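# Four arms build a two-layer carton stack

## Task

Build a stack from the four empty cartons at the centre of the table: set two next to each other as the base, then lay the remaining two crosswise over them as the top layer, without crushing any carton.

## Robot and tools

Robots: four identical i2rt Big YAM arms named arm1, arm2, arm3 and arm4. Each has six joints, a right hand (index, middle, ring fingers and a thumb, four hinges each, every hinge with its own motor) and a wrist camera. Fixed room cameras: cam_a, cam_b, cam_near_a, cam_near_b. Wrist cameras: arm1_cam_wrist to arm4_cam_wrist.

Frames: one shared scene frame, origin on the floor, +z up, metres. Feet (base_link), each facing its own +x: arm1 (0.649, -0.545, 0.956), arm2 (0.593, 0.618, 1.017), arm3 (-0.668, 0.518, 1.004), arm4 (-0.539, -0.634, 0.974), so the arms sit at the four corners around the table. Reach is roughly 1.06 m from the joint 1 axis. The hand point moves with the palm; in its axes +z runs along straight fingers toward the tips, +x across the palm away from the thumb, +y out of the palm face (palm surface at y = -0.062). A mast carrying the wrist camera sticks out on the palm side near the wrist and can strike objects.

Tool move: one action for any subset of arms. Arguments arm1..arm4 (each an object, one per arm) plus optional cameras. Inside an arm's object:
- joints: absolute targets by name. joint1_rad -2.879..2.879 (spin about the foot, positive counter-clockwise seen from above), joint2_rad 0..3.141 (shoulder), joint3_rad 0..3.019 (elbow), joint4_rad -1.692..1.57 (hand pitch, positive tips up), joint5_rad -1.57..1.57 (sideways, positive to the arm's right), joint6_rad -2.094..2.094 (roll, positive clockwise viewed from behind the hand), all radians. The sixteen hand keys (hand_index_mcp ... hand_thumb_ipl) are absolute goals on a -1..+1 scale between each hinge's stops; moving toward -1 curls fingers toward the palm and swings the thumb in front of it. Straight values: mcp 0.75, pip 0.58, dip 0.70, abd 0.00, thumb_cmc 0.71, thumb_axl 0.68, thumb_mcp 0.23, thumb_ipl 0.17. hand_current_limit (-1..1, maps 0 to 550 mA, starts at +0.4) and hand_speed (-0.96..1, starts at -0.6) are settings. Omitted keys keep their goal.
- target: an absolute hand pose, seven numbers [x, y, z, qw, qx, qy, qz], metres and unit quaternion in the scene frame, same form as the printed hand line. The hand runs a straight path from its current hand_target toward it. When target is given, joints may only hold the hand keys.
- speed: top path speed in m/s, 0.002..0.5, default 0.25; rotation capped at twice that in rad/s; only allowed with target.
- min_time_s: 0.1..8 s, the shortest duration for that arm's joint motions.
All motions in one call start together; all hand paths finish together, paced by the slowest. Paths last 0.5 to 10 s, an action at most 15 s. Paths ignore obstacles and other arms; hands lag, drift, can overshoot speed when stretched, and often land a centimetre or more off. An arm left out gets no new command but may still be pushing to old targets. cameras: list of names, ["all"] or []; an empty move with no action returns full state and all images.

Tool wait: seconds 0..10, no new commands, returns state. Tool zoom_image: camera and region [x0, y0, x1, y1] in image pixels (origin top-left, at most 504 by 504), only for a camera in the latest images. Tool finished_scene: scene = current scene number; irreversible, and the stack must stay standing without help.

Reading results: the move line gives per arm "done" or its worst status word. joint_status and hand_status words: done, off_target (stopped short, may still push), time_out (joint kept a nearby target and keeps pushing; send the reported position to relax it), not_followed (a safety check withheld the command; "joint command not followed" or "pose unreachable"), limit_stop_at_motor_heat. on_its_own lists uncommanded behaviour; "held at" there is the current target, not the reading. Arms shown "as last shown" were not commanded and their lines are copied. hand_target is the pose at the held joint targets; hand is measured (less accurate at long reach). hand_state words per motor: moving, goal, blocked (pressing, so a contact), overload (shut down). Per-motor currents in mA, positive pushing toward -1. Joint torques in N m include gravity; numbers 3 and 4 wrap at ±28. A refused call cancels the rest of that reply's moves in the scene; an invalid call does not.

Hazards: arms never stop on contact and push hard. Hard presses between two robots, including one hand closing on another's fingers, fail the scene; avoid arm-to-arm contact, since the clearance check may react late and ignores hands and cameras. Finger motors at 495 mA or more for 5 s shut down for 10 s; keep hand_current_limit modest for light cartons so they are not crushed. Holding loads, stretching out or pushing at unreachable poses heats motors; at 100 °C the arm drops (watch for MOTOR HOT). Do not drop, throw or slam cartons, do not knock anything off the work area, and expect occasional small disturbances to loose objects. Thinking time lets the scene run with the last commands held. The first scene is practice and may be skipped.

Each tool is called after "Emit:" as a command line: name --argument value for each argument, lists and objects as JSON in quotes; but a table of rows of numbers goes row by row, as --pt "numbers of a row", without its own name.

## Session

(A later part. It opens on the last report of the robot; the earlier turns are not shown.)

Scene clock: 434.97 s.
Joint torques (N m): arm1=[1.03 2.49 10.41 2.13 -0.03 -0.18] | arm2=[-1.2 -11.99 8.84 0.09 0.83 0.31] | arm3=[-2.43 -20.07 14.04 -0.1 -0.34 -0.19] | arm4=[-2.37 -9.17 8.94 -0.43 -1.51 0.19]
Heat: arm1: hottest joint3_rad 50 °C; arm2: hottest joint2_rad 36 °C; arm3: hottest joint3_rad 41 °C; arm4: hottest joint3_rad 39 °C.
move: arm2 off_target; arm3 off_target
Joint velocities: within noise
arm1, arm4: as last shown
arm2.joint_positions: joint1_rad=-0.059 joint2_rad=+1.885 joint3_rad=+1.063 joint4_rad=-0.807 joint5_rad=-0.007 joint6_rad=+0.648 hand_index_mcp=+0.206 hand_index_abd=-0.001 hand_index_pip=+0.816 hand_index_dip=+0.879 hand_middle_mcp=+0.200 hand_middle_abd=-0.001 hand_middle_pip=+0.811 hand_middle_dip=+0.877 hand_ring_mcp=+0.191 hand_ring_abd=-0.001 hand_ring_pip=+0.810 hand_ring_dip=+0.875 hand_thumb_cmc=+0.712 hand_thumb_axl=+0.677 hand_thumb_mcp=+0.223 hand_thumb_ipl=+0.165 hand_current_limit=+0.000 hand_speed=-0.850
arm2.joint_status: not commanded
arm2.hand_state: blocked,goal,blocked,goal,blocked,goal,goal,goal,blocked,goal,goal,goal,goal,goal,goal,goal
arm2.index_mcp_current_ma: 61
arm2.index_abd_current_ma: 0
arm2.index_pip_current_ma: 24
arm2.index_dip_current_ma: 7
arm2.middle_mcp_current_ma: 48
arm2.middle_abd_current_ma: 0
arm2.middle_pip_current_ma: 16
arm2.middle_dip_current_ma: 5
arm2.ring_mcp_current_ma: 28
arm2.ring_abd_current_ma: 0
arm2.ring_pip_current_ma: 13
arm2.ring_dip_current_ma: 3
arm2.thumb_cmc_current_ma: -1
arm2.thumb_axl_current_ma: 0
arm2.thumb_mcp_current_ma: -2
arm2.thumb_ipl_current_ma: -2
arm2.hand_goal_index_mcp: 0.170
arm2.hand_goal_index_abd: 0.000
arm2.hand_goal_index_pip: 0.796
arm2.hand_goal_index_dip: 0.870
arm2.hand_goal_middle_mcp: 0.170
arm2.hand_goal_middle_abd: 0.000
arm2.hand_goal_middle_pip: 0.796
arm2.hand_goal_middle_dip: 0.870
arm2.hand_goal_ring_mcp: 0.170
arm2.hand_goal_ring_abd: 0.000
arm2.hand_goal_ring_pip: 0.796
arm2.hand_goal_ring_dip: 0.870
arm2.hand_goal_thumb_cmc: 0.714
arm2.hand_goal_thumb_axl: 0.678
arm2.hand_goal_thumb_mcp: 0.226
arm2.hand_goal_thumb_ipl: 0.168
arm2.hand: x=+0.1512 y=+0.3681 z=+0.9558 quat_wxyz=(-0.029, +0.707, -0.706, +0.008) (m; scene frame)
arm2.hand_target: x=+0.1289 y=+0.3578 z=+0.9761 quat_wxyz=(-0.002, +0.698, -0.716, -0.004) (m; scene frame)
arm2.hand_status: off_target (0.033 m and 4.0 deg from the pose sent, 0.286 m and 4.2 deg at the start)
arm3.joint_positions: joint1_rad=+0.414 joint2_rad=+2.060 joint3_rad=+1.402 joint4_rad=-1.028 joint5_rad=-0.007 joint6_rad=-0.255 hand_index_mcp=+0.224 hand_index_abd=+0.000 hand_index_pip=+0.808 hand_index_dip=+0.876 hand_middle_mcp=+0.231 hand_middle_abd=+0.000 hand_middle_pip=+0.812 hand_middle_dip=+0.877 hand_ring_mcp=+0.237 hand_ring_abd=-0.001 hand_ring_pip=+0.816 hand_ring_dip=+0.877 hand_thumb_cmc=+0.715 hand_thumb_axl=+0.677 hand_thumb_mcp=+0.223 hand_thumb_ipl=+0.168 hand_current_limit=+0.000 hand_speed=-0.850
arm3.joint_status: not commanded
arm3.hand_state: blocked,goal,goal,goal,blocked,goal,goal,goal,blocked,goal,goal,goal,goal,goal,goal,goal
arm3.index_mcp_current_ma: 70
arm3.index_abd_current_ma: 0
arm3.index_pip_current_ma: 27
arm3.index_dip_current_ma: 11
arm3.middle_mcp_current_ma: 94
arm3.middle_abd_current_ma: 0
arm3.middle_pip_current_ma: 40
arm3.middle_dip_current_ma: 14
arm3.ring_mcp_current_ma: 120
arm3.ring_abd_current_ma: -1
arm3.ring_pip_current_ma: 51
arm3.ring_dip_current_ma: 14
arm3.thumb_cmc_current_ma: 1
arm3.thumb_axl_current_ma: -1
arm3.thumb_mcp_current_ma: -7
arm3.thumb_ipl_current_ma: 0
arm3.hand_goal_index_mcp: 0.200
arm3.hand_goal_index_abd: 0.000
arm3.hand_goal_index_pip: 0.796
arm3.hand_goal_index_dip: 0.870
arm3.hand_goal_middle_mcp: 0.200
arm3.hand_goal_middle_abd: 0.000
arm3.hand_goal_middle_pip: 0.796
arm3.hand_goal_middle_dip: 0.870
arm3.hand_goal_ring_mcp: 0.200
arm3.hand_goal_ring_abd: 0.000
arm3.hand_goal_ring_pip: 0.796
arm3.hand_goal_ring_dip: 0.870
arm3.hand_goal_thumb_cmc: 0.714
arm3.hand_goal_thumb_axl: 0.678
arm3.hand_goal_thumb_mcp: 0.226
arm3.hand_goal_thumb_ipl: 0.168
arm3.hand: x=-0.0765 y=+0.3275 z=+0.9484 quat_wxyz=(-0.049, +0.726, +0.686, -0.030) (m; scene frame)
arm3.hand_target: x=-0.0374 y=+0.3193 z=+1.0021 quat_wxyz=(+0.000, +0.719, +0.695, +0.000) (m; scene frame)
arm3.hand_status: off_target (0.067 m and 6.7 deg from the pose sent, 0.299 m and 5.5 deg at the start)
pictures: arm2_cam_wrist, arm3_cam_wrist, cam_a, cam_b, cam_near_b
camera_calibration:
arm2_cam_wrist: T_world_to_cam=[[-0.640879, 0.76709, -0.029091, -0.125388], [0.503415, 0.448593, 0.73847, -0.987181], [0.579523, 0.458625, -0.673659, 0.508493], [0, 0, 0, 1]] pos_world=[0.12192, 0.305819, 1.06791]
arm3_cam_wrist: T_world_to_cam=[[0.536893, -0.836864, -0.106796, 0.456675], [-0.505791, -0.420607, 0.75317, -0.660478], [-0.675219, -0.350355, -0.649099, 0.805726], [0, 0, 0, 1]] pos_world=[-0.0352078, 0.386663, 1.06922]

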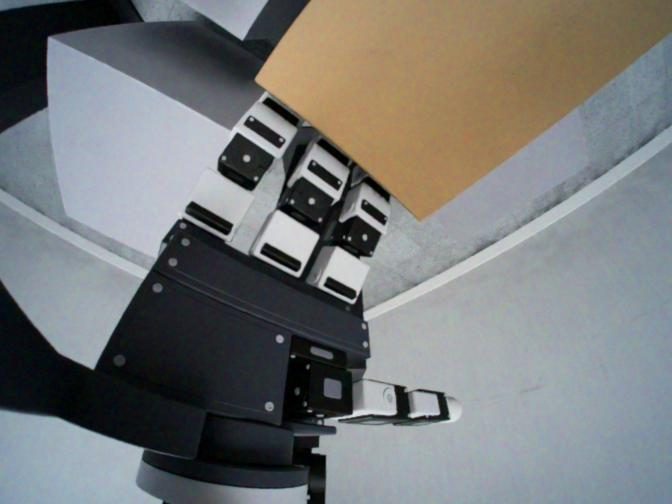

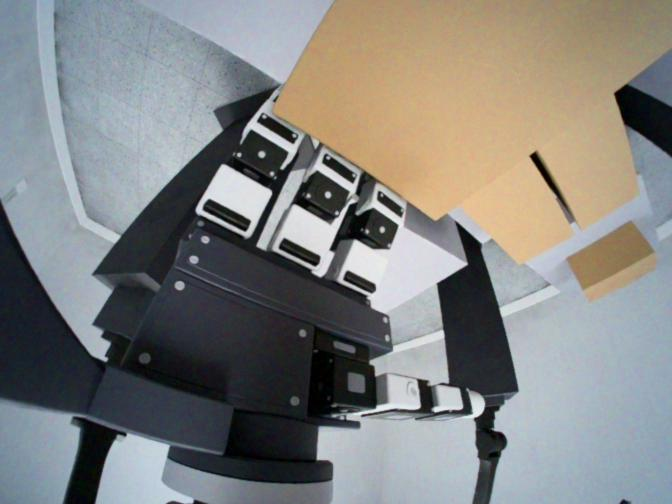

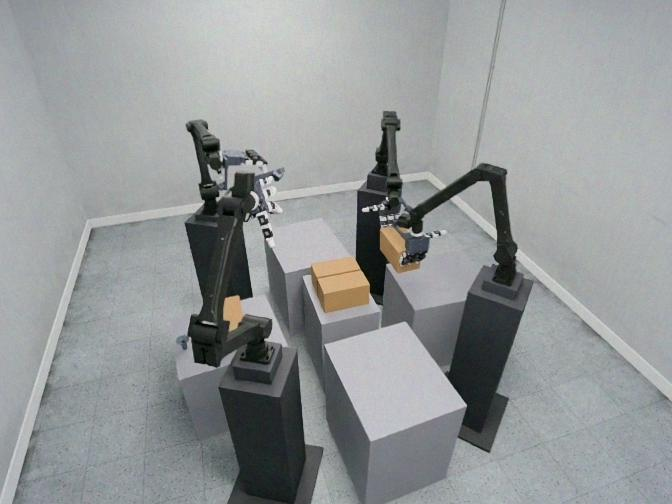

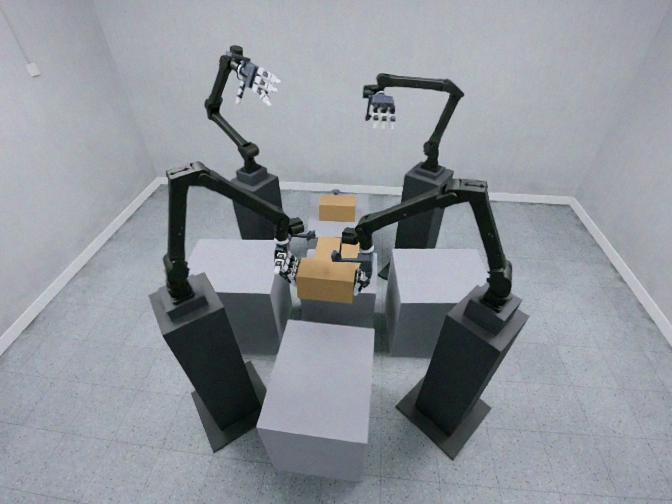

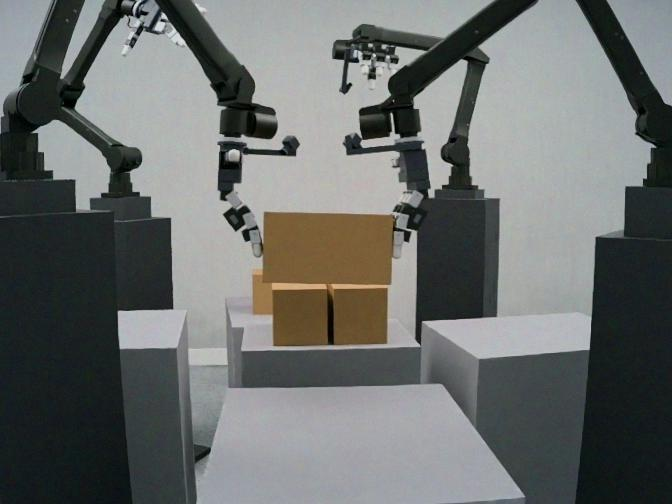

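Emit:
move --arm2 '{"target": [0.096, 0.092, 0.995, 0, 0.7071, -0.7071, 0], "speed": 0.12}' --arm3 '{"target": [-0.0605, 0.057, 1.025, 0, 0.7071, 0.7071, 0], "speed": 0.12}' --cameras '["cam_near_b", "cam_near_a", "cam_a", "cam_b", "arm2_cam_wrist", "arm3_cam_wrist"]'

Scene clock: 443.07 s.
Joint torques (N m): arm1=[0.97 2.67 10.45 2.14 -0.03 -0.21] | arm2=[-2.67 -17.08 11.92 0.16 1.08 0.2] | arm3=[-0.73 -19.43 16.54 0.25 -0.96 -0.2] | arm4=[-2.37 -9.17 8.94 -0.43 -1.51 0.2]
Heat: arm1: hottest joint3_rad 50 °C; arm2: hottest joint3_rad 37 °C; arm3: hottest joint3_rad 43 °C; arm4: hottest joint3_rad 39 °C.
move: arm2 off_target; arm3 off_target
Joint velocities: within noise
arm1, arm4: as last shown
arm2.joint_positions: joint1_rad=+0.239 joint2_rad=+2.310 joint3_rad=+1.874 joint4_rad=-1.203 joint5_rad=-0.017 joint6_rad=+0.923 hand_index_mcp=+0.213 hand_index_abd=+0.000 hand_index_pip=+0.821 hand_index_dip=+0.879 hand_middle_mcp=+0.200 hand_middle_abd=-0.001 hand_middle_pip=+0.814 hand_middle_dip=+0.879 hand_ring_mcp=+0.190 hand_ring_abd=-0.001 hand_ring_pip=+0.808 hand_ring_dip=+0.875 hand_thumb_cmc=+0.712 hand_thumb_axl=+0.677 hand_thumb_mcp=+0.223 hand_thumb_ipl=+0.165 hand_current_limit=+0.000 hand_speed=-0.850
arm2.joint_status: not commanded
arm2.hand_state: blocked,goal,blocked,goal,blocked,goal,goal,goal,goal,goal,goal,goal,goal,goal,goal,goal
arm2.index_mcp_current_ma: 81
arm2.index_abd_current_ma: 0
arm2.index_pip_current_ma: 32
arm2.index_dip_current_ma: 7
arm2.middle_mcp_current_ma: 48
arm2.middle_abd_current_ma: 0
arm2.middle_pip_current_ma: 19
arm2.middle_dip_current_ma: 7
arm2.ring_mcp_current_ma: 25
arm2.ring_abd_current_ma: 0
arm2.ring_pip_current_ma: 11
arm2.ring_dip_current_ma: 3
arm2.thumb_cmc_current_ma: -1
arm2.thumb_axl_current_ma: 0
arm2.thumb_mcp_current_ma: -2
arm2.thumb_ipl_current_ma: -2
arm2.hand_goal_index_mcp: 0.170
arm2.hand_goal_index_abd: 0.000
arm2.hand_goal_index_pip: 0.796
arm2.hand_goal_index_dip: 0.870
arm2.hand_goal_middle_mcp: 0.170
arm2.hand_goal_middle_abd: 0.000
arm2.hand_goal_middle_pip: 0.796
arm2.hand_goal_middle_dip: 0.870
arm2.hand_goal_ring_mcp: 0.170
arm2.hand_goal_ring_abd: 0.000
arm2.hand_goal_ring_pip: 0.796
arm2.hand_goal_ring_dip: 0.870
arm2.hand_goal_thumb_cmc: 0.714
arm2.hand_goal_thumb_axl: 0.678
arm2.hand_goal_thumb_mcp: 0.226
arm2.hand_goal_thumb_ipl: 0.168
arm2.hand: x=+0.1266 y=+0.1037 z=+0.9696 quat_wxyz=(-0.035, +0.715, -0.698, +0.004) (m; scene frame)
arm2.hand_target: x=+0.0976 y=+0.0952 z=+0.9935 quat_wxyz=(+0.000, +0.703, -0.711, -0.002) (m; scene frame)
arm2.hand_status: off_target (0.041 m and 4.3 deg from the pose sent, 0.284 m and 3.4 deg at the start)
arm3.joint_positions: joint1_rad=+0.000 joint2_rad=+2.252 joint3_rad=+1.873 joint4_rad=-1.281 joint5_rad=+0.002 joint6_rad=-0.672 hand_index_mcp=+0.234 hand_index_abd=+0.000 hand_index_pip=+0.815 hand_index_dip=+0.877 hand_middle_mcp=+0.239 hand_middle_abd=+0.000 hand_middle_pip=+0.818 hand_middle_dip=+0.880 hand_ring_mcp=+0.245 hand_ring_abd=-0.001 hand_ring_pip=+0.821 hand_ring_dip=+0.883 hand_thumb_cmc=+0.715 hand_thumb_axl=+0.677 hand_thumb_mcp=+0.223 hand_thumb_ipl=+0.168 hand_current_limit=+0.000 hand_speed=-0.850
arm3.joint_status: not commanded
arm3.hand_state: blocked,goal,goal,goal,blocked,goal,blocked,goal,blocked,goal,blocked,goal,goal,goal,goal,goal
arm3.index_mcp_current_ma: 105
arm3.index_abd_current_ma: 0
arm3.index_pip_current_ma: 49
arm3.index_dip_current_ma: 14
arm3.middle_mcp_current_ma: 128
arm3.middle_abd_current_ma: 0
arm3.middle_pip_current_ma: 58
arm3.middle_dip_current_ma: 22
arm3.ring_mcp_current_ma: 151
arm3.ring_abd_current_ma: -1
arm3.ring_pip_current_ma: 67
arm3.ring_dip_current_ma: 31
arm3.thumb_cmc_current_ma: 1
arm3.thumb_axl_current_ma: -1
arm3.thumb_mcp_current_ma: -7
arm3.thumb_ipl_current_ma: 0
arm3.hand_goal_index_mcp: 0.200
arm3.hand_goal_index_abd: 0.000
arm3.hand_goal_index_pip: 0.796
arm3.hand_goal_index_dip: 0.870
arm3.hand_goal_middle_mcp: 0.200
arm3.hand_goal_middle_abd: 0.000
arm3.hand_goal_middle_pip: 0.796
arm3.hand_goal_middle_dip: 0.870
arm3.hand_goal_ring_mcp: 0.200
arm3.hand_goal_ring_abd: 0.000
arm3.hand_goal_ring_pip: 0.796
arm3.hand_goal_ring_dip: 0.870
arm3.hand_goal_thumb_cmc: 0.714
arm3.hand_goal_thumb_axl: 0.678
arm3.hand_goal_thumb_mcp: 0.226
arm3.hand_goal_thumb_ipl: 0.168
arm3.hand: x=-0.1011 y=+0.0619 z=+0.9953 quat_wxyz=(-0.041, +0.725, +0.688, -0.010) (m; scene frame)
arm3.hand_target: x=-0.0639 y=+0.0587 z=+1.0239 quat_wxyz=(-0.001, +0.711, +0.704, +0.002) (m; scene frame)
arm3.hand_status: off_target (0.051 m and 5.7 deg from the pose sent, 0.282 m and 7.3 deg at the start)
pictures: arm2_cam_wrist, arm3_cam_wrist, cam_a, cam_b, cam_near_a, cam_near_b
camera_calibration:
arm2_cam_wrist: T_world_to_cam=[[-0.658139, 0.752595, -0.0212798, 0.0581199], [0.490293, 0.449864, 0.746482, -0.872547], [0.571372, 0.480856, -0.665065, 0.643619], [0, 0, 0, 1]] pos_world=[0.0983091, 0.0392996, 1.08063]
arm3_cam_wrist: T_world_to_cam=[[0.542892, -0.834004, -0.0985179, 0.244832], [-0.534159, -0.433447, 0.725809, -0.794865], [-0.648029, -0.341412, -0.680805, 0.760247], [0, 0, 0, 1]] pos_world=[-0.064839, 0.119217, 1.11862]

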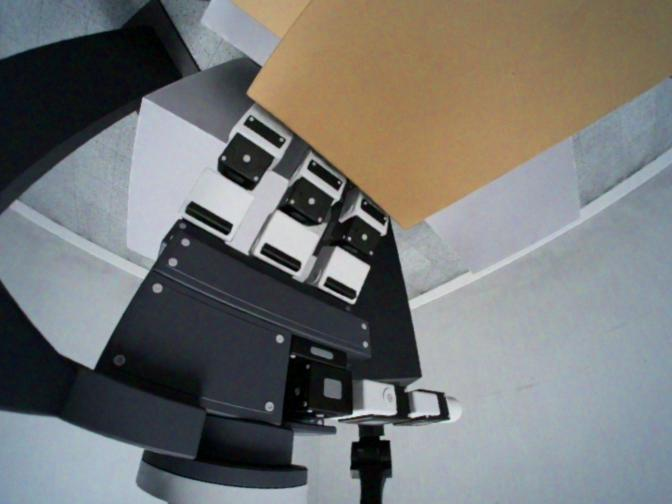

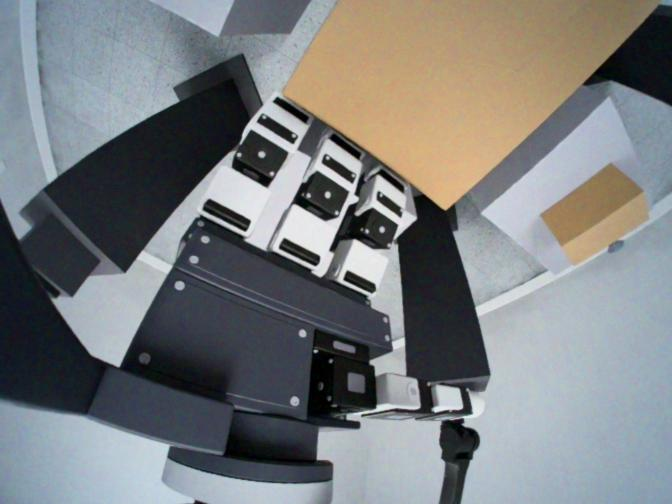

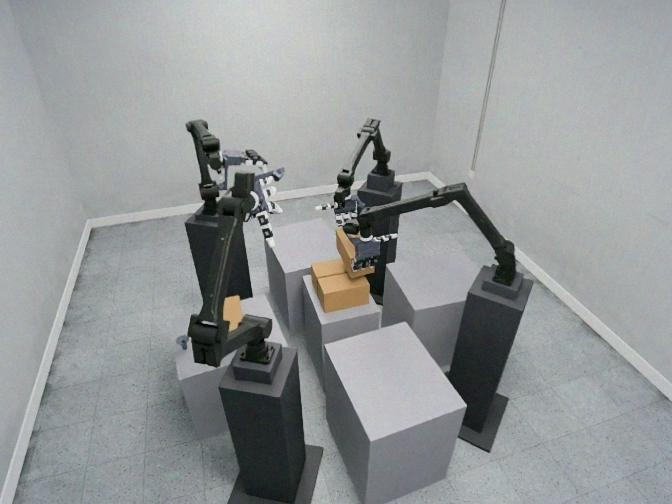

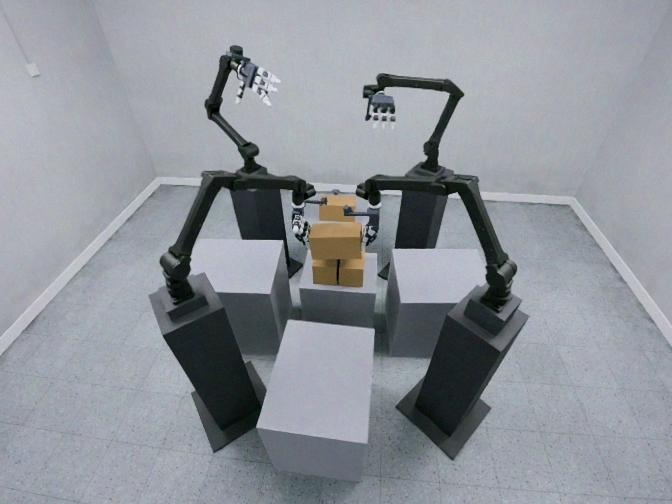

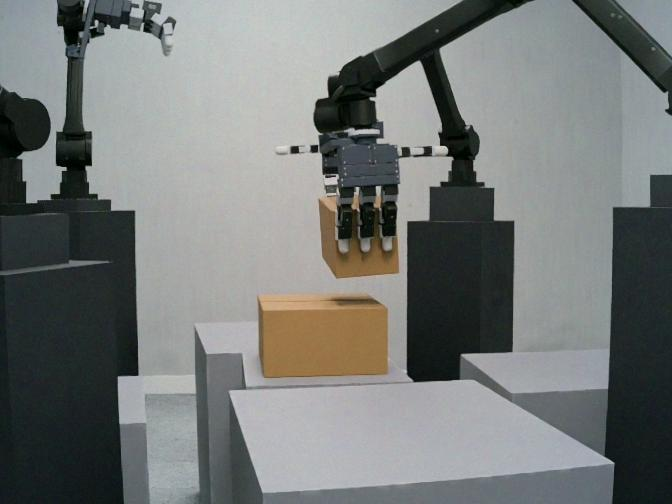

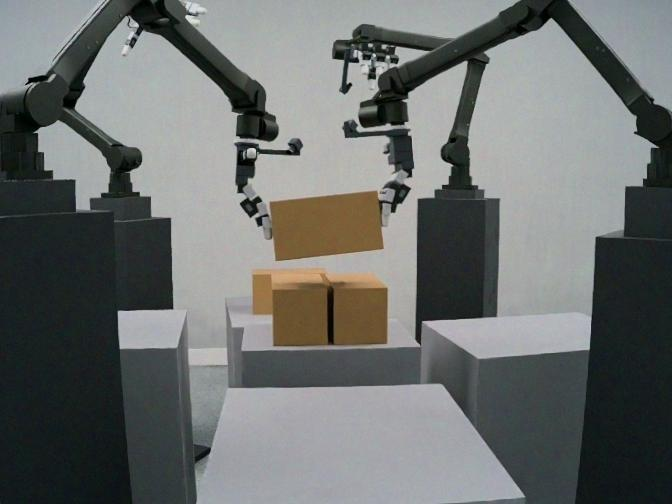

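Emit:
zoom_image --camera "cam_near_a" --region '[220, 170, 440, 400]'

Emit:
zoom_image --camera "cam_near_b" --region '[220, 160, 440, 370]'

Scaled by 2.191 from the camera's 672x504 image, which has a finer 960x720 frame.

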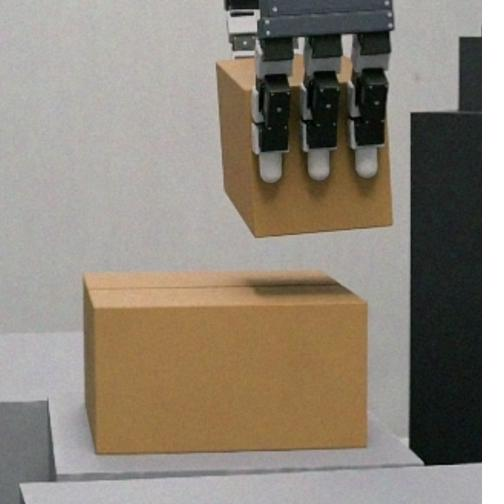

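Scaled by 2.291 from the camera's 672x504 image, which has a finer 960x720 frame.

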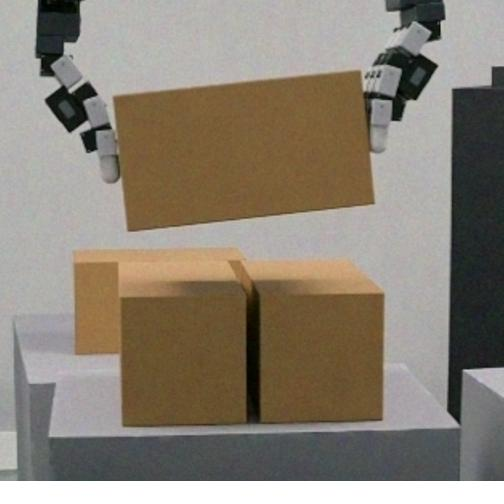

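Emit:
move --arm2 '{"target": [0.088, 0.074, 0.949, 0, 0.7071, -0.7071, 0], "speed": 0.06}' --arm3 '{"target": [-0.068, 0.036, 0.950, 0, 0.7071, 0.7071, 0], "speed": 0.06}' --cameras '["cam_near_b", "cam_near_a"]'

Emit:
zoom_image --camera "cam_near_a" --region '[220, 170, 440, 400]'

Emit:
zoom_image --camera "cam_near_b" --region '[220, 160, 440, 370]'

Scene clock: 464.10 s.
Joint torques (N m): arm1=[0.73 2.49 10.33 2.13 -0.03 -0.24] | arm2=[-2.32 -17.85 11.73 1.16 0.96 0.13] | arm3=[-1.79 -20.54 14.45 1.48 -0.73 -0.23] | arm4=[-2.37 -9.17 8.94 -0.43 -1.51 0.2]
Heat: arm1: hottest joint3_rad 50 °C; arm2: hottest joint3_rad 43 °C; arm3: hottest joint3_rad 47 °C; arm4: hottest joint3_rad 39 °C.
move: arm2 off_target; arm3 off_target
Joint velocities: within noise
arm1, arm4: as last shown
arm2.joint_positions: joint1_rad=+0.239 joint2_rad=+2.414 joint3_rad=+1.949 joint4_rad=-1.201 joint5_rad=-0.017 joint6_rad=+0.918 hand_index_mcp=+0.213 hand_index_abd=+0.000 hand_index_pip=+0.821 hand_index_dip=+0.880 hand_middle_mcp=+0.201 hand_middle_abd=-0.001 hand_middle_pip=+0.814 hand_middle_dip=+0.879 hand_ring_mcp=+0.190 hand_ring_abd=-0.001 hand_ring_pip=+0.809 hand_ring_dip=+0.875 hand_thumb_cmc=+0.712 hand_thumb_axl=+0.677 hand_thumb_mcp=+0.223 hand_thumb_ipl=+0.165 hand_current_limit=+0.000 hand_speed=-0.850
arm2.joint_status: not commanded
arm2.hand_state: blocked,goal,blocked,goal,blocked,goal,goal,goal,blocked,goal,goal,goal,goal,goal,goal,goal
arm2.index_mcp_current_ma: 81
arm2.index_abd_current_ma: 0
arm2.index_pip_current_ma: 32
arm2.index_dip_current_ma: 8
arm2.middle_mcp_current_ma: 49
arm2.middle_abd_current_ma: 0
arm2.middle_pip_current_ma: 20
arm2.middle_dip_current_ma: 7
arm2.ring_mcp_current_ma: 26
arm2.ring_abd_current_ma: 0
arm2.ring_pip_current_ma: 12
arm2.ring_dip_current_ma: 3
arm2.thumb_cmc_current_ma: -1
arm2.thumb_axl_current_ma: 0
arm2.thumb_mcp_current_ma: -2
arm2.thumb_ipl_current_ma: -2
arm2.hand_goal_index_mcp: 0.170
arm2.hand_goal_index_abd: 0.000
arm2.hand_goal_index_pip: 0.796
arm2.hand_goal_index_dip: 0.870
arm2.hand_goal_middle_mcp: 0.170
arm2.hand_goal_middle_abd: 0.000
arm2.hand_goal_middle_pip: 0.796
arm2.hand_goal_middle_dip: 0.870
arm2.hand_goal_ring_mcp: 0.170
arm2.hand_goal_ring_abd: 0.000
arm2.hand_goal_ring_pip: 0.796
arm2.hand_goal_ring_dip: 0.870
arm2.hand_goal_thumb_cmc: 0.714
arm2.hand_goal_thumb_axl: 0.678
arm2.hand_goal_thumb_mcp: 0.226
arm2.hand_goal_thumb_ipl: 0.168
arm2.hand: x=+0.1201 y=+0.0944 z=+0.9261 quat_wxyz=(-0.048, +0.716, -0.696, +0.002) (m; scene frame)
arm2.hand_target: x=+0.0902 y=+0.0761 z=+0.9497 quat_wxyz=(-0.001, +0.710, -0.705, +0.000) (m; scene frame)
arm2.hand_status: off_target (0.044 m and 5.8 deg from the pose sent, 0.053 m and 4.3 deg at the start)
arm3.joint_positions: joint1_rad=-0.016 joint2_rad=+2.359 joint3_rad=+1.873 joint4_rad=-1.195 joint5_rad=+0.002 joint6_rad=-0.706 hand_index_mcp=+0.238 hand_index_abd=+0.000 hand_index_pip=+0.817 hand_index_dip=+0.878 hand_middle_mcp=+0.240 hand_middle_abd=+0.000 hand_middle_pip=+0.818 hand_middle_dip=+0.880 hand_ring_mcp=+0.244 hand_ring_abd=-0.001 hand_ring_pip=+0.821 hand_ring_dip=+0.883 hand_thumb_cmc=+0.715 hand_thumb_axl=+0.677 hand_thumb_mcp=+0.223 hand_thumb_ipl=+0.168 hand_current_limit=+0.000 hand_speed=-0.850
arm3.joint_status: not commanded
arm3.hand_state: blocked,goal,blocked,goal,blocked,goal,blocked,goal,blocked,goal,blocked,goal,goal,goal,goal,goal
arm3.index_mcp_current_ma: 124
arm3.index_abd_current_ma: 0
arm3.index_pip_current_ma: 56
arm3.index_dip_current_ma: 16
arm3.middle_mcp_current_ma: 133
arm3.middle_abd_current_ma: 0
arm3.middle_pip_current_ma: 59
arm3.middle_dip_current_ma: 23
arm3.ring_mcp_current_ma: 147
arm3.ring_abd_current_ma: -1
arm3.ring_pip_current_ma: 67
arm3.ring_dip_current_ma: 31
arm3.thumb_cmc_current_ma: 1
arm3.thumb_axl_current_ma: -1
arm3.thumb_mcp_current_ma: -7
arm3.thumb_ipl_current_ma: 0
arm3.hand_goal_index_mcp: 0.200
arm3.hand_goal_index_abd: 0.000
arm3.hand_goal_index_pip: 0.796
arm3.hand_goal_index_dip: 0.870
arm3.hand_goal_middle_mcp: 0.200
arm3.hand_goal_middle_abd: 0.000
arm3.hand_goal_middle_pip: 0.796
arm3.hand_goal_middle_dip: 0.870
arm3.hand_goal_ring_mcp: 0.200
arm3.hand_goal_ring_abd: 0.000
arm3.hand_goal_ring_pip: 0.796
arm3.hand_goal_ring_dip: 0.870
arm3.hand_goal_thumb_cmc: 0.714
arm3.hand_goal_thumb_axl: 0.678
arm3.hand_goal_thumb_mcp: 0.226
arm3.hand_goal_thumb_ipl: 0.168
arm3.hand: x=-0.1055 y=+0.0534 z=+0.9245 quat_wxyz=(-0.052, +0.718, +0.694, -0.010) (m; scene frame)
arm3.hand_target: x=-0.0711 y=+0.0386 z=+0.9521 quat_wxyz=(+0.000, +0.707, +0.707, +0.000) (m; scene frame)
arm3.hand_status: off_target (0.049 m and 6.3 deg from the pose sent, 0.062 m and 5.7 deg at the start)
pictures: cam_near_a, cam_near_b

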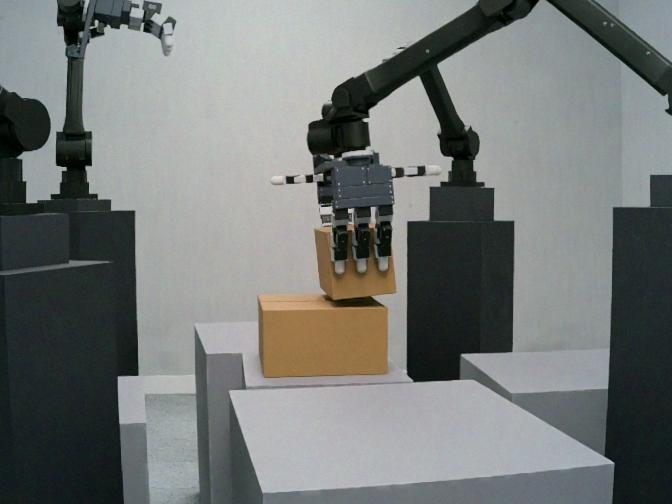

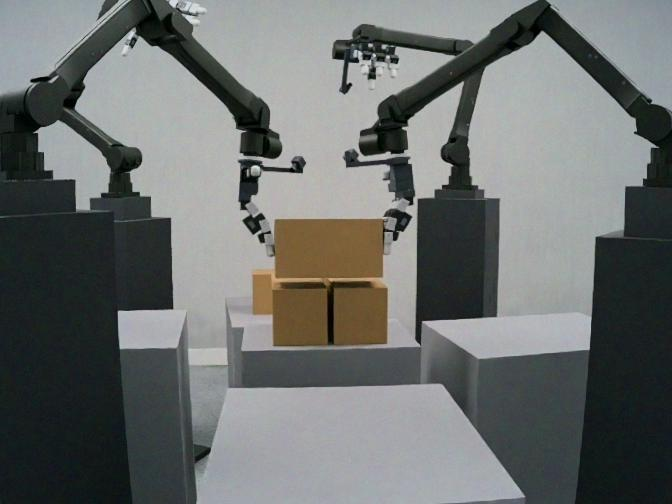

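Scaled by 2.191 from the camera's 672x504 image, which has a finer 960x720 frame.

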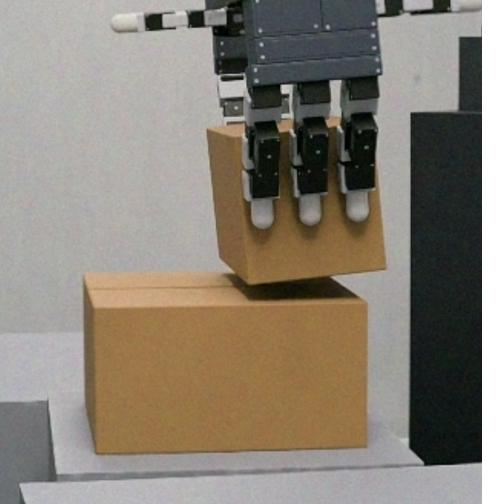

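Scaled by 2.291 from the camera's 672x504 image, which has a finer 960x720 frame.

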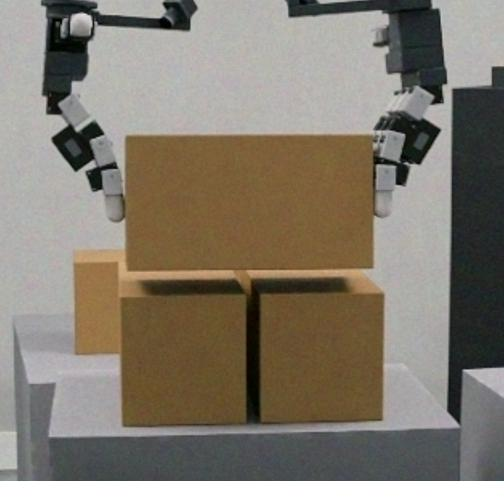

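Emit:
move --arm2 '{"target": [0.086, 0.070, 0.949, 0.0308, 0.7064, -0.7064, 0.0308], "speed": 0.06}' --arm3 '{"target": [-0.070, 0.032, 0.950, 0.0308, 0.7064, 0.7064, -0.0308], "speed": 0.06}' --cameras '["cam_near_b", "cam_near_a"]'

Emit:
zoom_image --camera "cam_near_a" --region '[220, 170, 440, 400]'

Emit:
zoom_image --camera "cam_near_b" --region '[220, 160, 440, 370]'

Scene clock: 480.07 s.
Joint torques (N m): arm1=[0.79 2.61 10.5 2.18 -0.02 -0.19] | arm2=[-3.31 -20.07 7.88 1.7 1 0.1] | arm3=[-0.97 -22.36 11.04 1.99 -0.84 -0.14] | arm4=[-2.37 -9.17 8.94 -0.43 -1.51 0.2]
Heat: arm1: hottest joint3_rad 50 °C; arm2: hottest joint3_rad 44 °C; arm3: hottest joint3_rad 47 °C; arm4: hottest joint3_rad 39 °C.
move: arm2 off_target; arm3 off_target
Joint velocities: within noise
arm1, arm4: as last shown
arm2.joint_positions: joint1_rad=+0.239 joint2_rad=+2.414 joint3_rad=+1.942 joint4_rad=-1.114 joint5_rad=-0.073 joint6_rad=+0.924 hand_index_mcp=+0.216 hand_index_abd=+0.000 hand_index_pip=+0.827 hand_index_dip=+0.884 hand_middle_mcp=+0.207 hand_middle_abd=-0.001 hand_middle_pip=+0.818 hand_middle_dip=+0.881 hand_ring_mcp=+0.197 hand_ring_abd=-0.001 hand_ring_pip=+0.814 hand_ring_dip=+0.876 hand_thumb_cmc=+0.712 hand_thumb_axl=+0.677 hand_thumb_mcp=+0.223 hand_thumb_ipl=+0.165 hand_current_limit=+0.000 hand_speed=-0.850
arm2.joint_status: not commanded
arm2.hand_state: blocked,goal,blocked,goal,blocked,goal,blocked,goal,blocked,goal,goal,goal,goal,goal,goal,goal
arm2.index_mcp_current_ma: 91
arm2.index_abd_current_ma: 0
arm2.index_pip_current_ma: 44
arm2.index_dip_current_ma: 14
arm2.middle_mcp_current_ma: 64
arm2.middle_abd_current_ma: 0
arm2.middle_pip_current_ma: 27
arm2.middle_dip_current_ma: 10
arm2.ring_mcp_current_ma: 41
arm2.ring_abd_current_ma: 0
arm2.ring_pip_current_ma: 20
arm2.ring_dip_current_ma: 4
arm2.thumb_cmc_current_ma: -1
arm2.thumb_axl_current_ma: 0
arm2.thumb_mcp_current_ma: -2
arm2.thumb_ipl_current_ma: -2
arm2.hand_goal_index_mcp: 0.170
arm2.hand_goal_index_abd: 0.000
arm2.hand_goal_index_pip: 0.796
arm2.hand_goal_index_dip: 0.870
arm2.hand_goal_middle_mcp: 0.170
arm2.hand_goal_middle_abd: 0.000
arm2.hand_goal_middle_pip: 0.796
arm2.hand_goal_middle_dip: 0.870
arm2.hand_goal_ring_mcp: 0.170
arm2.hand_goal_ring_abd: 0.000
arm2.hand_goal_ring_pip: 0.796
arm2.hand_goal_ring_dip: 0.870
arm2.hand_goal_thumb_cmc: 0.714
arm2.hand_goal_thumb_axl: 0.678
arm2.hand_goal_thumb_mcp: 0.226
arm2.hand_goal_thumb_ipl: 0.168
arm2.hand: x=+0.1174 y=+0.0742 z=+0.9210 quat_wxyz=(-0.013, +0.715, -0.698, +0.035) (m; scene frame)
arm2.hand_target: x=+0.0871 y=+0.0713 z=+0.9491 quat_wxyz=(+0.031, +0.704, -0.709, +0.031) (m; scene frame)
arm2.hand_status: off_target (0.042 m and 5.2 deg from the pose sent, 0.048 m and 9.8 deg at the start)
arm3.joint_positions: joint1_rad=-0.016 joint2_rad=+2.359 joint3_rad=+1.855 joint4_rad=-1.115 joint5_rad=+0.071 joint6_rad=-0.706 hand_index_mcp=+0.245 hand_index_abd=+0.000 hand_index_pip=+0.822 hand_index_dip=+0.879 hand_middle_mcp=+0.244 hand_middle_abd=+0.000 hand_middle_pip=+0.821 hand_middle_dip=+0.881 hand_ring_mcp=+0.244 hand_ring_abd=-0.001 hand_ring_pip=+0.821 hand_ring_dip=+0.883 hand_thumb_cmc=+0.715 hand_thumb_axl=+0.677 hand_thumb_mcp=+0.223 hand_thumb_ipl=+0.168 hand_current_limit=+0.000 hand_speed=-0.850
arm3.joint_status: not commanded
arm3.hand_state: blocked,goal,blocked,goal,blocked,goal,blocked,goal,blocked,goal,blocked,goal,goal,goal,goal,goal
arm3.index_mcp_current_ma: 149
arm3.index_abd_current_ma: 0
arm3.index_pip_current_ma: 72
arm3.index_dip_current_ma: 20
arm3.middle_mcp_current_ma: 148
arm3.middle_abd_current_ma: 0
arm3.middle_pip_current_ma: 66
arm3.middle_dip_current_ma: 25
arm3.ring_mcp_current_ma: 147
arm3.ring_abd_current_ma: -1
arm3.ring_pip_current_ma: 67
arm3.ring_dip_current_ma: 31
arm3.thumb_cmc_current_ma: 1
arm3.thumb_axl_current_ma: -1
arm3.thumb_mcp_current_ma: -7
arm3.thumb_ipl_current_ma: 0
arm3.hand_goal_index_mcp: 0.200
arm3.hand_goal_index_abd: 0.000
arm3.hand_goal_index_pip: 0.796
arm3.hand_goal_index_dip: 0.870
arm3.hand_goal_middle_mcp: 0.200
arm3.hand_goal_middle_abd: 0.000
arm3.hand_goal_middle_pip: 0.796
arm3.hand_goal_middle_dip: 0.870
arm3.hand_goal_ring_mcp: 0.200
arm3.hand_goal_ring_abd: 0.000
arm3.hand_goal_ring_pip: 0.796
arm3.hand_goal_ring_dip: 0.870
arm3.hand_goal_thumb_cmc: 0.714
arm3.hand_goal_thumb_axl: 0.678
arm3.hand_goal_thumb_mcp: 0.226
arm3.hand_goal_thumb_ipl: 0.168
arm3.hand: x=-0.1047 y=+0.0363 z=+0.9200 quat_wxyz=(-0.019, +0.718, +0.695, -0.042) (m; scene frame)
arm3.hand_target: x=-0.0714 y=+0.0331 z=+0.9510 quat_wxyz=(+0.031, +0.706, +0.706, -0.030) (m; scene frame)
arm3.hand_status: off_target (0.046 m and 6.1 deg from the pose sent, 0.049 m and 10.0 deg at the start)
pictures: cam_near_a, cam_near_b

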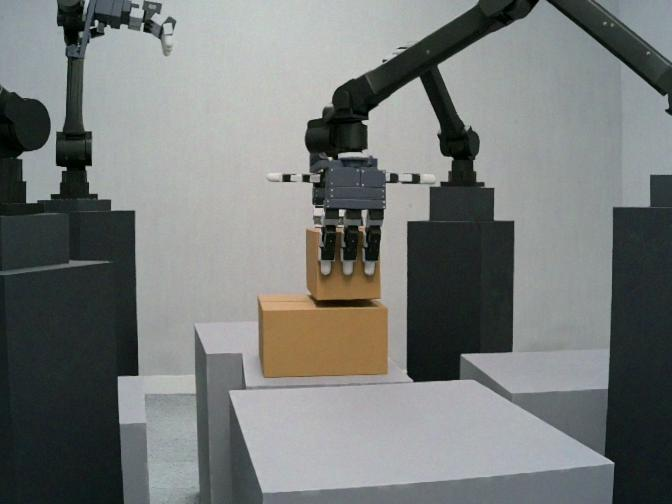

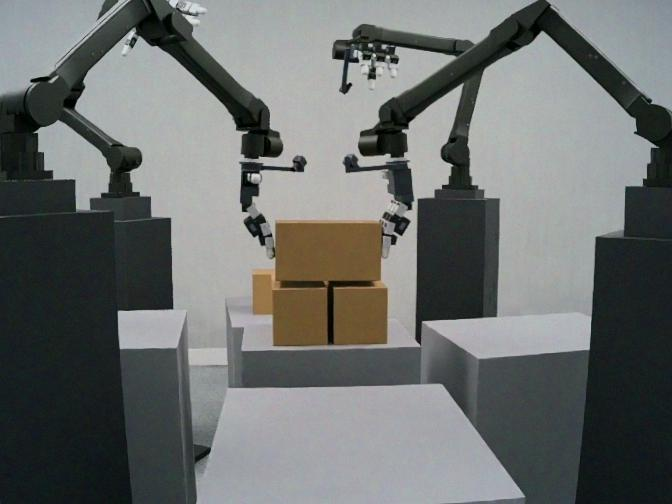

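Scaled by 2.191 from the camera's 672x504 image, which has a finer 960x720 frame.

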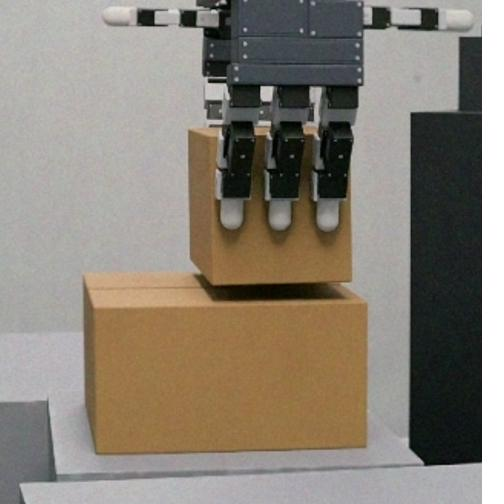

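Scaled by 2.291 from the camera's 672x504 image, which has a finer 960x720 frame.

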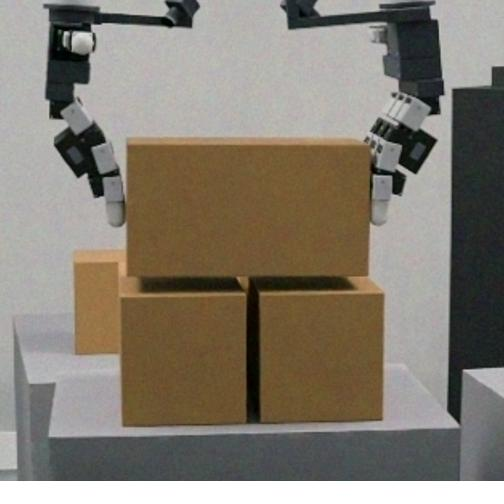

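Emit:
move --arm2 '{"target": [0.082, 0.092, 0.943, 0.0308, 0.7064, -0.7064, 0.0308], "speed": 0.06}' --arm3 '{"target": [-0.074, 0.054, 0.944, 0.0308, 0.7064, 0.7064, -0.0308], "speed": 0.06}' --cameras '["cam_near_b", "cam_near_a"]'

Emit:
zoom_image --camera "cam_near_a" --region '[220, 170, 440, 400]'

Emit:
zoom_image --camera "cam_near_b" --region '[220, 160, 440, 370]'

Scene clock: 486.40 s.
Joint torques (N m): arm1=[0.91 2.14 10.41 2.15 -0.02 -0.21] | arm2=[-3.43 -21.07 7.2 1.25 0.95 -0.13] | arm3=[-0.26 -23.71 9.73 1.47 -0.74 0.05] | arm4=[-2.37 -9.17 8.94 -0.44 -1.51 0.2]
Heat: arm1: hottest joint3_rad 50 °C; arm2: hottest joint3_rad 43 °C; arm3: hottest joint3_rad 46 °C; arm4: hottest joint3_rad 39 °C.
move: arm2 off_target; arm3 off_target
Joint velocities: within noise
arm1.joint_positions: joint1_rad=-0.076 joint2_rad=+0.515 joint3_rad=+1.360 joint4_rad=-1.160 joint5_rad=-0.087 joint6_rad=+1.172 hand_index_mcp=+0.754 hand_index_abd=+0.393 hand_index_pip=+0.577 hand_index_dip=+0.696 hand_middle_mcp=+0.754 hand_middle_abd=+0.001 hand_middle_pip=+0.577 hand_middle_dip=+0.696 hand_ring_mcp=+0.754 hand_ring_abd=+0.001 hand_ring_pip=+0.577 hand_ring_dip=+0.696 hand_thumb_cmc=+0.714 hand_thumb_axl=+0.677 hand_thumb_mcp=+0.226 hand_thumb_ipl=+0.168 hand_current_limit=+0.400 hand_speed=-0.600
arm1.joint_status: not commanded
arm1.hand_state: goal,overload,goal,goal,goal,goal,goal,goal,goal,goal,goal,goal,goal,goal,goal,goal
arm1.index_mcp_current_ma: 0
arm1.index_abd_current_ma: 0
arm1.index_pip_current_ma: 1
arm1.index_dip_current_ma: 0
arm1.middle_mcp_current_ma: 0
arm1.middle_abd_current_ma: 1
arm1.middle_pip_current_ma: 1
arm1.middle_dip_current_ma: 0
arm1.ring_mcp_current_ma: 0
arm1.ring_abd_current_ma: 2
arm1.ring_pip_current_ma: 1
arm1.ring_dip_current_ma: 0
arm1.thumb_cmc_current_ma: 0
arm1.thumb_axl_current_ma: -1
arm1.thumb_mcp_current_ma: 0
arm1.thumb_ipl_current_ma: -1
arm1.hand_goal_index_mcp: 0.754
arm1.hand_goal_index_abd: 0.000
arm1.hand_goal_index_pip: 0.576
arm1.hand_goal_index_dip: 0.696
arm1.hand_goal_middle_mcp: 0.754
arm1.hand_goal_middle_abd: 0.000
arm1.hand_goal_middle_pip: 0.576
arm1.hand_goal_middle_dip: 0.696
arm1.hand_goal_ring_mcp: 0.754
arm1.hand_goal_ring_abd: 0.000
arm1.hand_goal_ring_pip: 0.576
arm1.hand_goal_ring_dip: 0.696
arm1.hand_goal_thumb_cmc: 0.714
arm1.hand_goal_thumb_axl: 0.678
arm1.hand_goal_thumb_mcp: 0.226
arm1.hand_goal_thumb_ipl: 0.168
arm1.hand: x=+0.4994 y=-0.3569 z=+1.5488 quat_wxyz=(-0.536, +0.046, +0.808, +0.238) (m; scene frame)
arm1.hand_target: x=+0.5034 y=-0.3593 z=+1.5629 quat_wxyz=(-0.547, +0.045, +0.799, +0.244) (m; scene frame)
arm1.hand_status: not commanded
arm2.joint_positions: joint1_rad=+0.219 joint2_rad=+2.402 joint3_rad=+1.870 joint4_rad=-1.055 joint5_rad=-0.073 joint6_rad=+0.909 hand_index_mcp=+0.213 hand_index_abd=+0.000 hand_index_pip=+0.821 hand_index_dip=+0.884 hand_middle_mcp=+0.206 hand_middle_abd=-0.001 hand_middle_pip=+0.818 hand_middle_dip=+0.881 hand_ring_mcp=+0.198 hand_ring_abd=-0.002 hand_ring_pip=+0.815 hand_ring_dip=+0.877 hand_thumb_cmc=+0.712 hand_thumb_axl=+0.677 hand_thumb_mcp=+0.223 hand_thumb_ipl=+0.165 hand_current_limit=+0.000 hand_speed=-0.850
arm2.joint_status: not commanded
arm2.hand_state: blocked,goal,blocked,goal,blocked,goal,blocked,goal,blocked,goal,goal,goal,goal,goal,goal,goal
arm2.index_mcp_current_ma: 81
arm2.index_abd_current_ma: 0
arm2.index_pip_current_ma: 34
arm2.index_dip_current_ma: 13
arm2.middle_mcp_current_ma: 62
arm2.middle_abd_current_ma: 0
arm2.middle_pip_current_ma: 27
arm2.middle_dip_current_ma: 10
arm2.ring_mcp_current_ma: 41
arm2.ring_abd_current_ma: -1
arm2.ring_pip_current_ma: 22
arm2.ring_dip_current_ma: 5
arm2.thumb_cmc_current_ma: -1
arm2.thumb_axl_current_ma: 0
arm2.thumb_mcp_current_ma: -2
arm2.thumb_ipl_current_ma: -2
arm2.hand_goal_index_mcp: 0.170
arm2.hand_goal_index_abd: 0.000
arm2.hand_goal_index_pip: 0.796
arm2.hand_goal_index_dip: 0.870
arm2.hand_goal_middle_mcp: 0.170
arm2.hand_goal_middle_abd: 0.000
arm2.hand_goal_middle_pip: 0.796
arm2.hand_goal_middle_dip: 0.870
arm2.hand_goal_ring_mcp: 0.170
arm2.hand_goal_ring_abd: 0.000
arm2.hand_goal_ring_pip: 0.796
arm2.hand_goal_ring_dip: 0.870
arm2.hand_goal_thumb_cmc: 0.714
arm2.hand_goal_thumb_axl: 0.678
arm2.hand_goal_thumb_mcp: 0.226
arm2.hand_goal_thumb_ipl: 0.168
arm2.hand: x=+0.1146 y=+0.0936 z=+0.9050 quat_wxyz=(-0.013, +0.713, -0.700, +0.035) (m; scene frame)
arm2.hand_target: x=+0.0830 y=+0.0916 z=+0.9434 quat_wxyz=(+0.031, +0.709, -0.704, +0.030) (m; scene frame)
arm2.hand_status: off_target (0.050 m and 5.2 deg from the pose sent, 0.045 m and 5.2 deg at the start)
arm3.joint_positions: joint1_rad=-0.003 joint2_rad=+2.349 joint3_rad=+1.780 joint4_rad=-1.051 joint5_rad=+0.069 joint6_rad=-0.706 hand_index_mcp=+0.242 hand_index_abd=+0.000 hand_index_pip=+0.821 hand_index_dip=+0.879 hand_middle_mcp=+0.243 hand_middle_abd=+0.000 hand_middle_pip=+0.821 hand_middle_dip=+0.881 hand_ring_mcp=+0.243 hand_ring_abd=-0.001 hand_ring_pip=+0.820 hand_ring_dip=+0.883 hand_thumb_cmc=+0.715 hand_thumb_axl=+0.677 hand_thumb_mcp=+0.223 hand_thumb_ipl=+0.168 hand_current_limit=+0.000 hand_speed=-0.850
arm3.joint_status: not commanded
arm3.hand_state: blocked,goal,blocked,goal,blocked,goal,blocked,goal,blocked,goal,blocked,goal,goal,goal,goal,goal
arm3.index_mcp_current_ma: 140
arm3.index_abd_current_ma: 0
arm3.index_pip_current_ma: 69
arm3.index_dip_current_ma: 20
arm3.middle_mcp_current_ma: 142
arm3.middle_abd_current_ma: 0
arm3.middle_pip_current_ma: 66
arm3.middle_dip_current_ma: 25
arm3.ring_mcp_current_ma: 144
arm3.ring_abd_current_ma: -1
arm3.ring_pip_current_ma: 63
arm3.ring_dip_current_ma: 31
arm3.thumb_cmc_current_ma: 1
arm3.thumb_axl_current_ma: -1
arm3.thumb_mcp_current_ma: -7
arm3.thumb_ipl_current_ma: 0
arm3.hand_goal_index_mcp: 0.200
arm3.hand_goal_index_abd: 0.000
arm3.hand_goal_index_pip: 0.796
arm3.hand_goal_index_dip: 0.870
arm3.hand_goal_middle_mcp: 0.200
arm3.hand_goal_middle_abd: 0.000
arm3.hand_goal_middle_pip: 0.796
arm3.hand_goal_middle_dip: 0.870
arm3.hand_goal_ring_mcp: 0.200
arm3.hand_goal_ring_abd: 0.000
arm3.hand_goal_ring_pip: 0.796
arm3.hand_goal_ring_dip: 0.870
arm3.hand_goal_thumb_cmc: 0.714
arm3.hand_goal_thumb_axl: 0.678
arm3.hand_goal_thumb_mcp: 0.226
arm3.hand_goal_thumb_ipl: 0.168
arm3.hand: x=-0.1099 y=+0.0532 z=+0.9021 quat_wxyz=(-0.019, +0.714, +0.699, -0.041) (m; scene frame)
arm3.hand_target: x=-0.0753 y=+0.0552 z=+0.9441 quat_wxyz=(+0.031, +0.706, +0.707, -0.030) (m; scene frame)
arm3.hand_status: off_target (0.055 m and 5.9 deg from the pose sent, 0.043 m and 6.1 deg at the start)
arm4: as last shown
pictures: cam_near_a, cam_near_b

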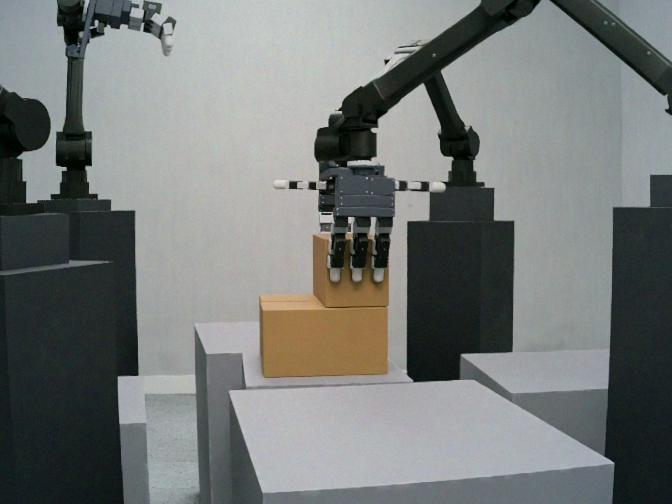

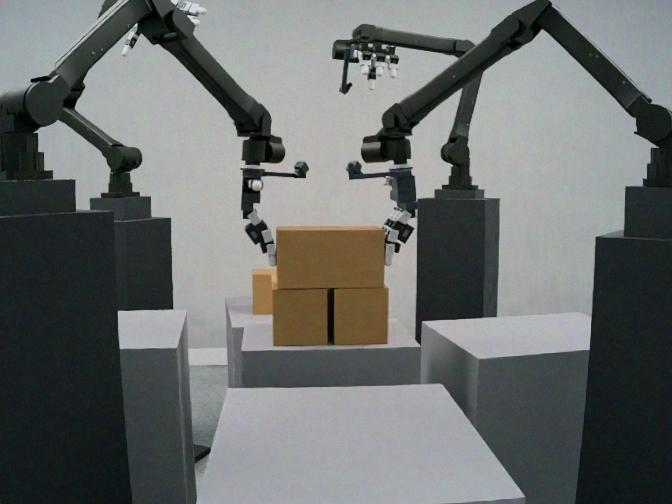

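Scaled by 2.191 from the camera's 672x504 image, which has a finer 960x720 frame.

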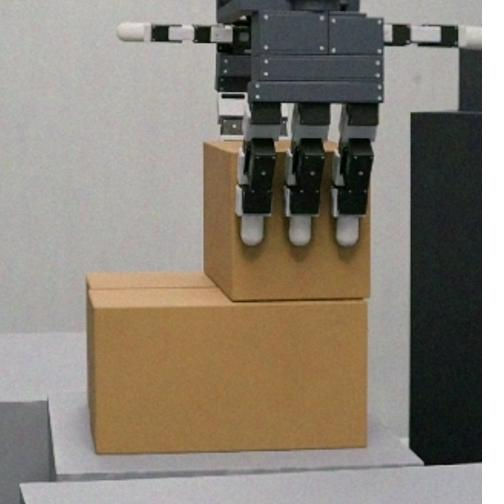

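Scaled by 2.291 from the camera's 672x504 image, which has a finer 960x720 frame.

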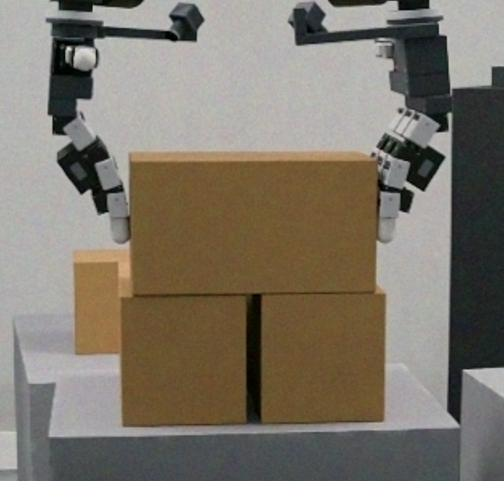

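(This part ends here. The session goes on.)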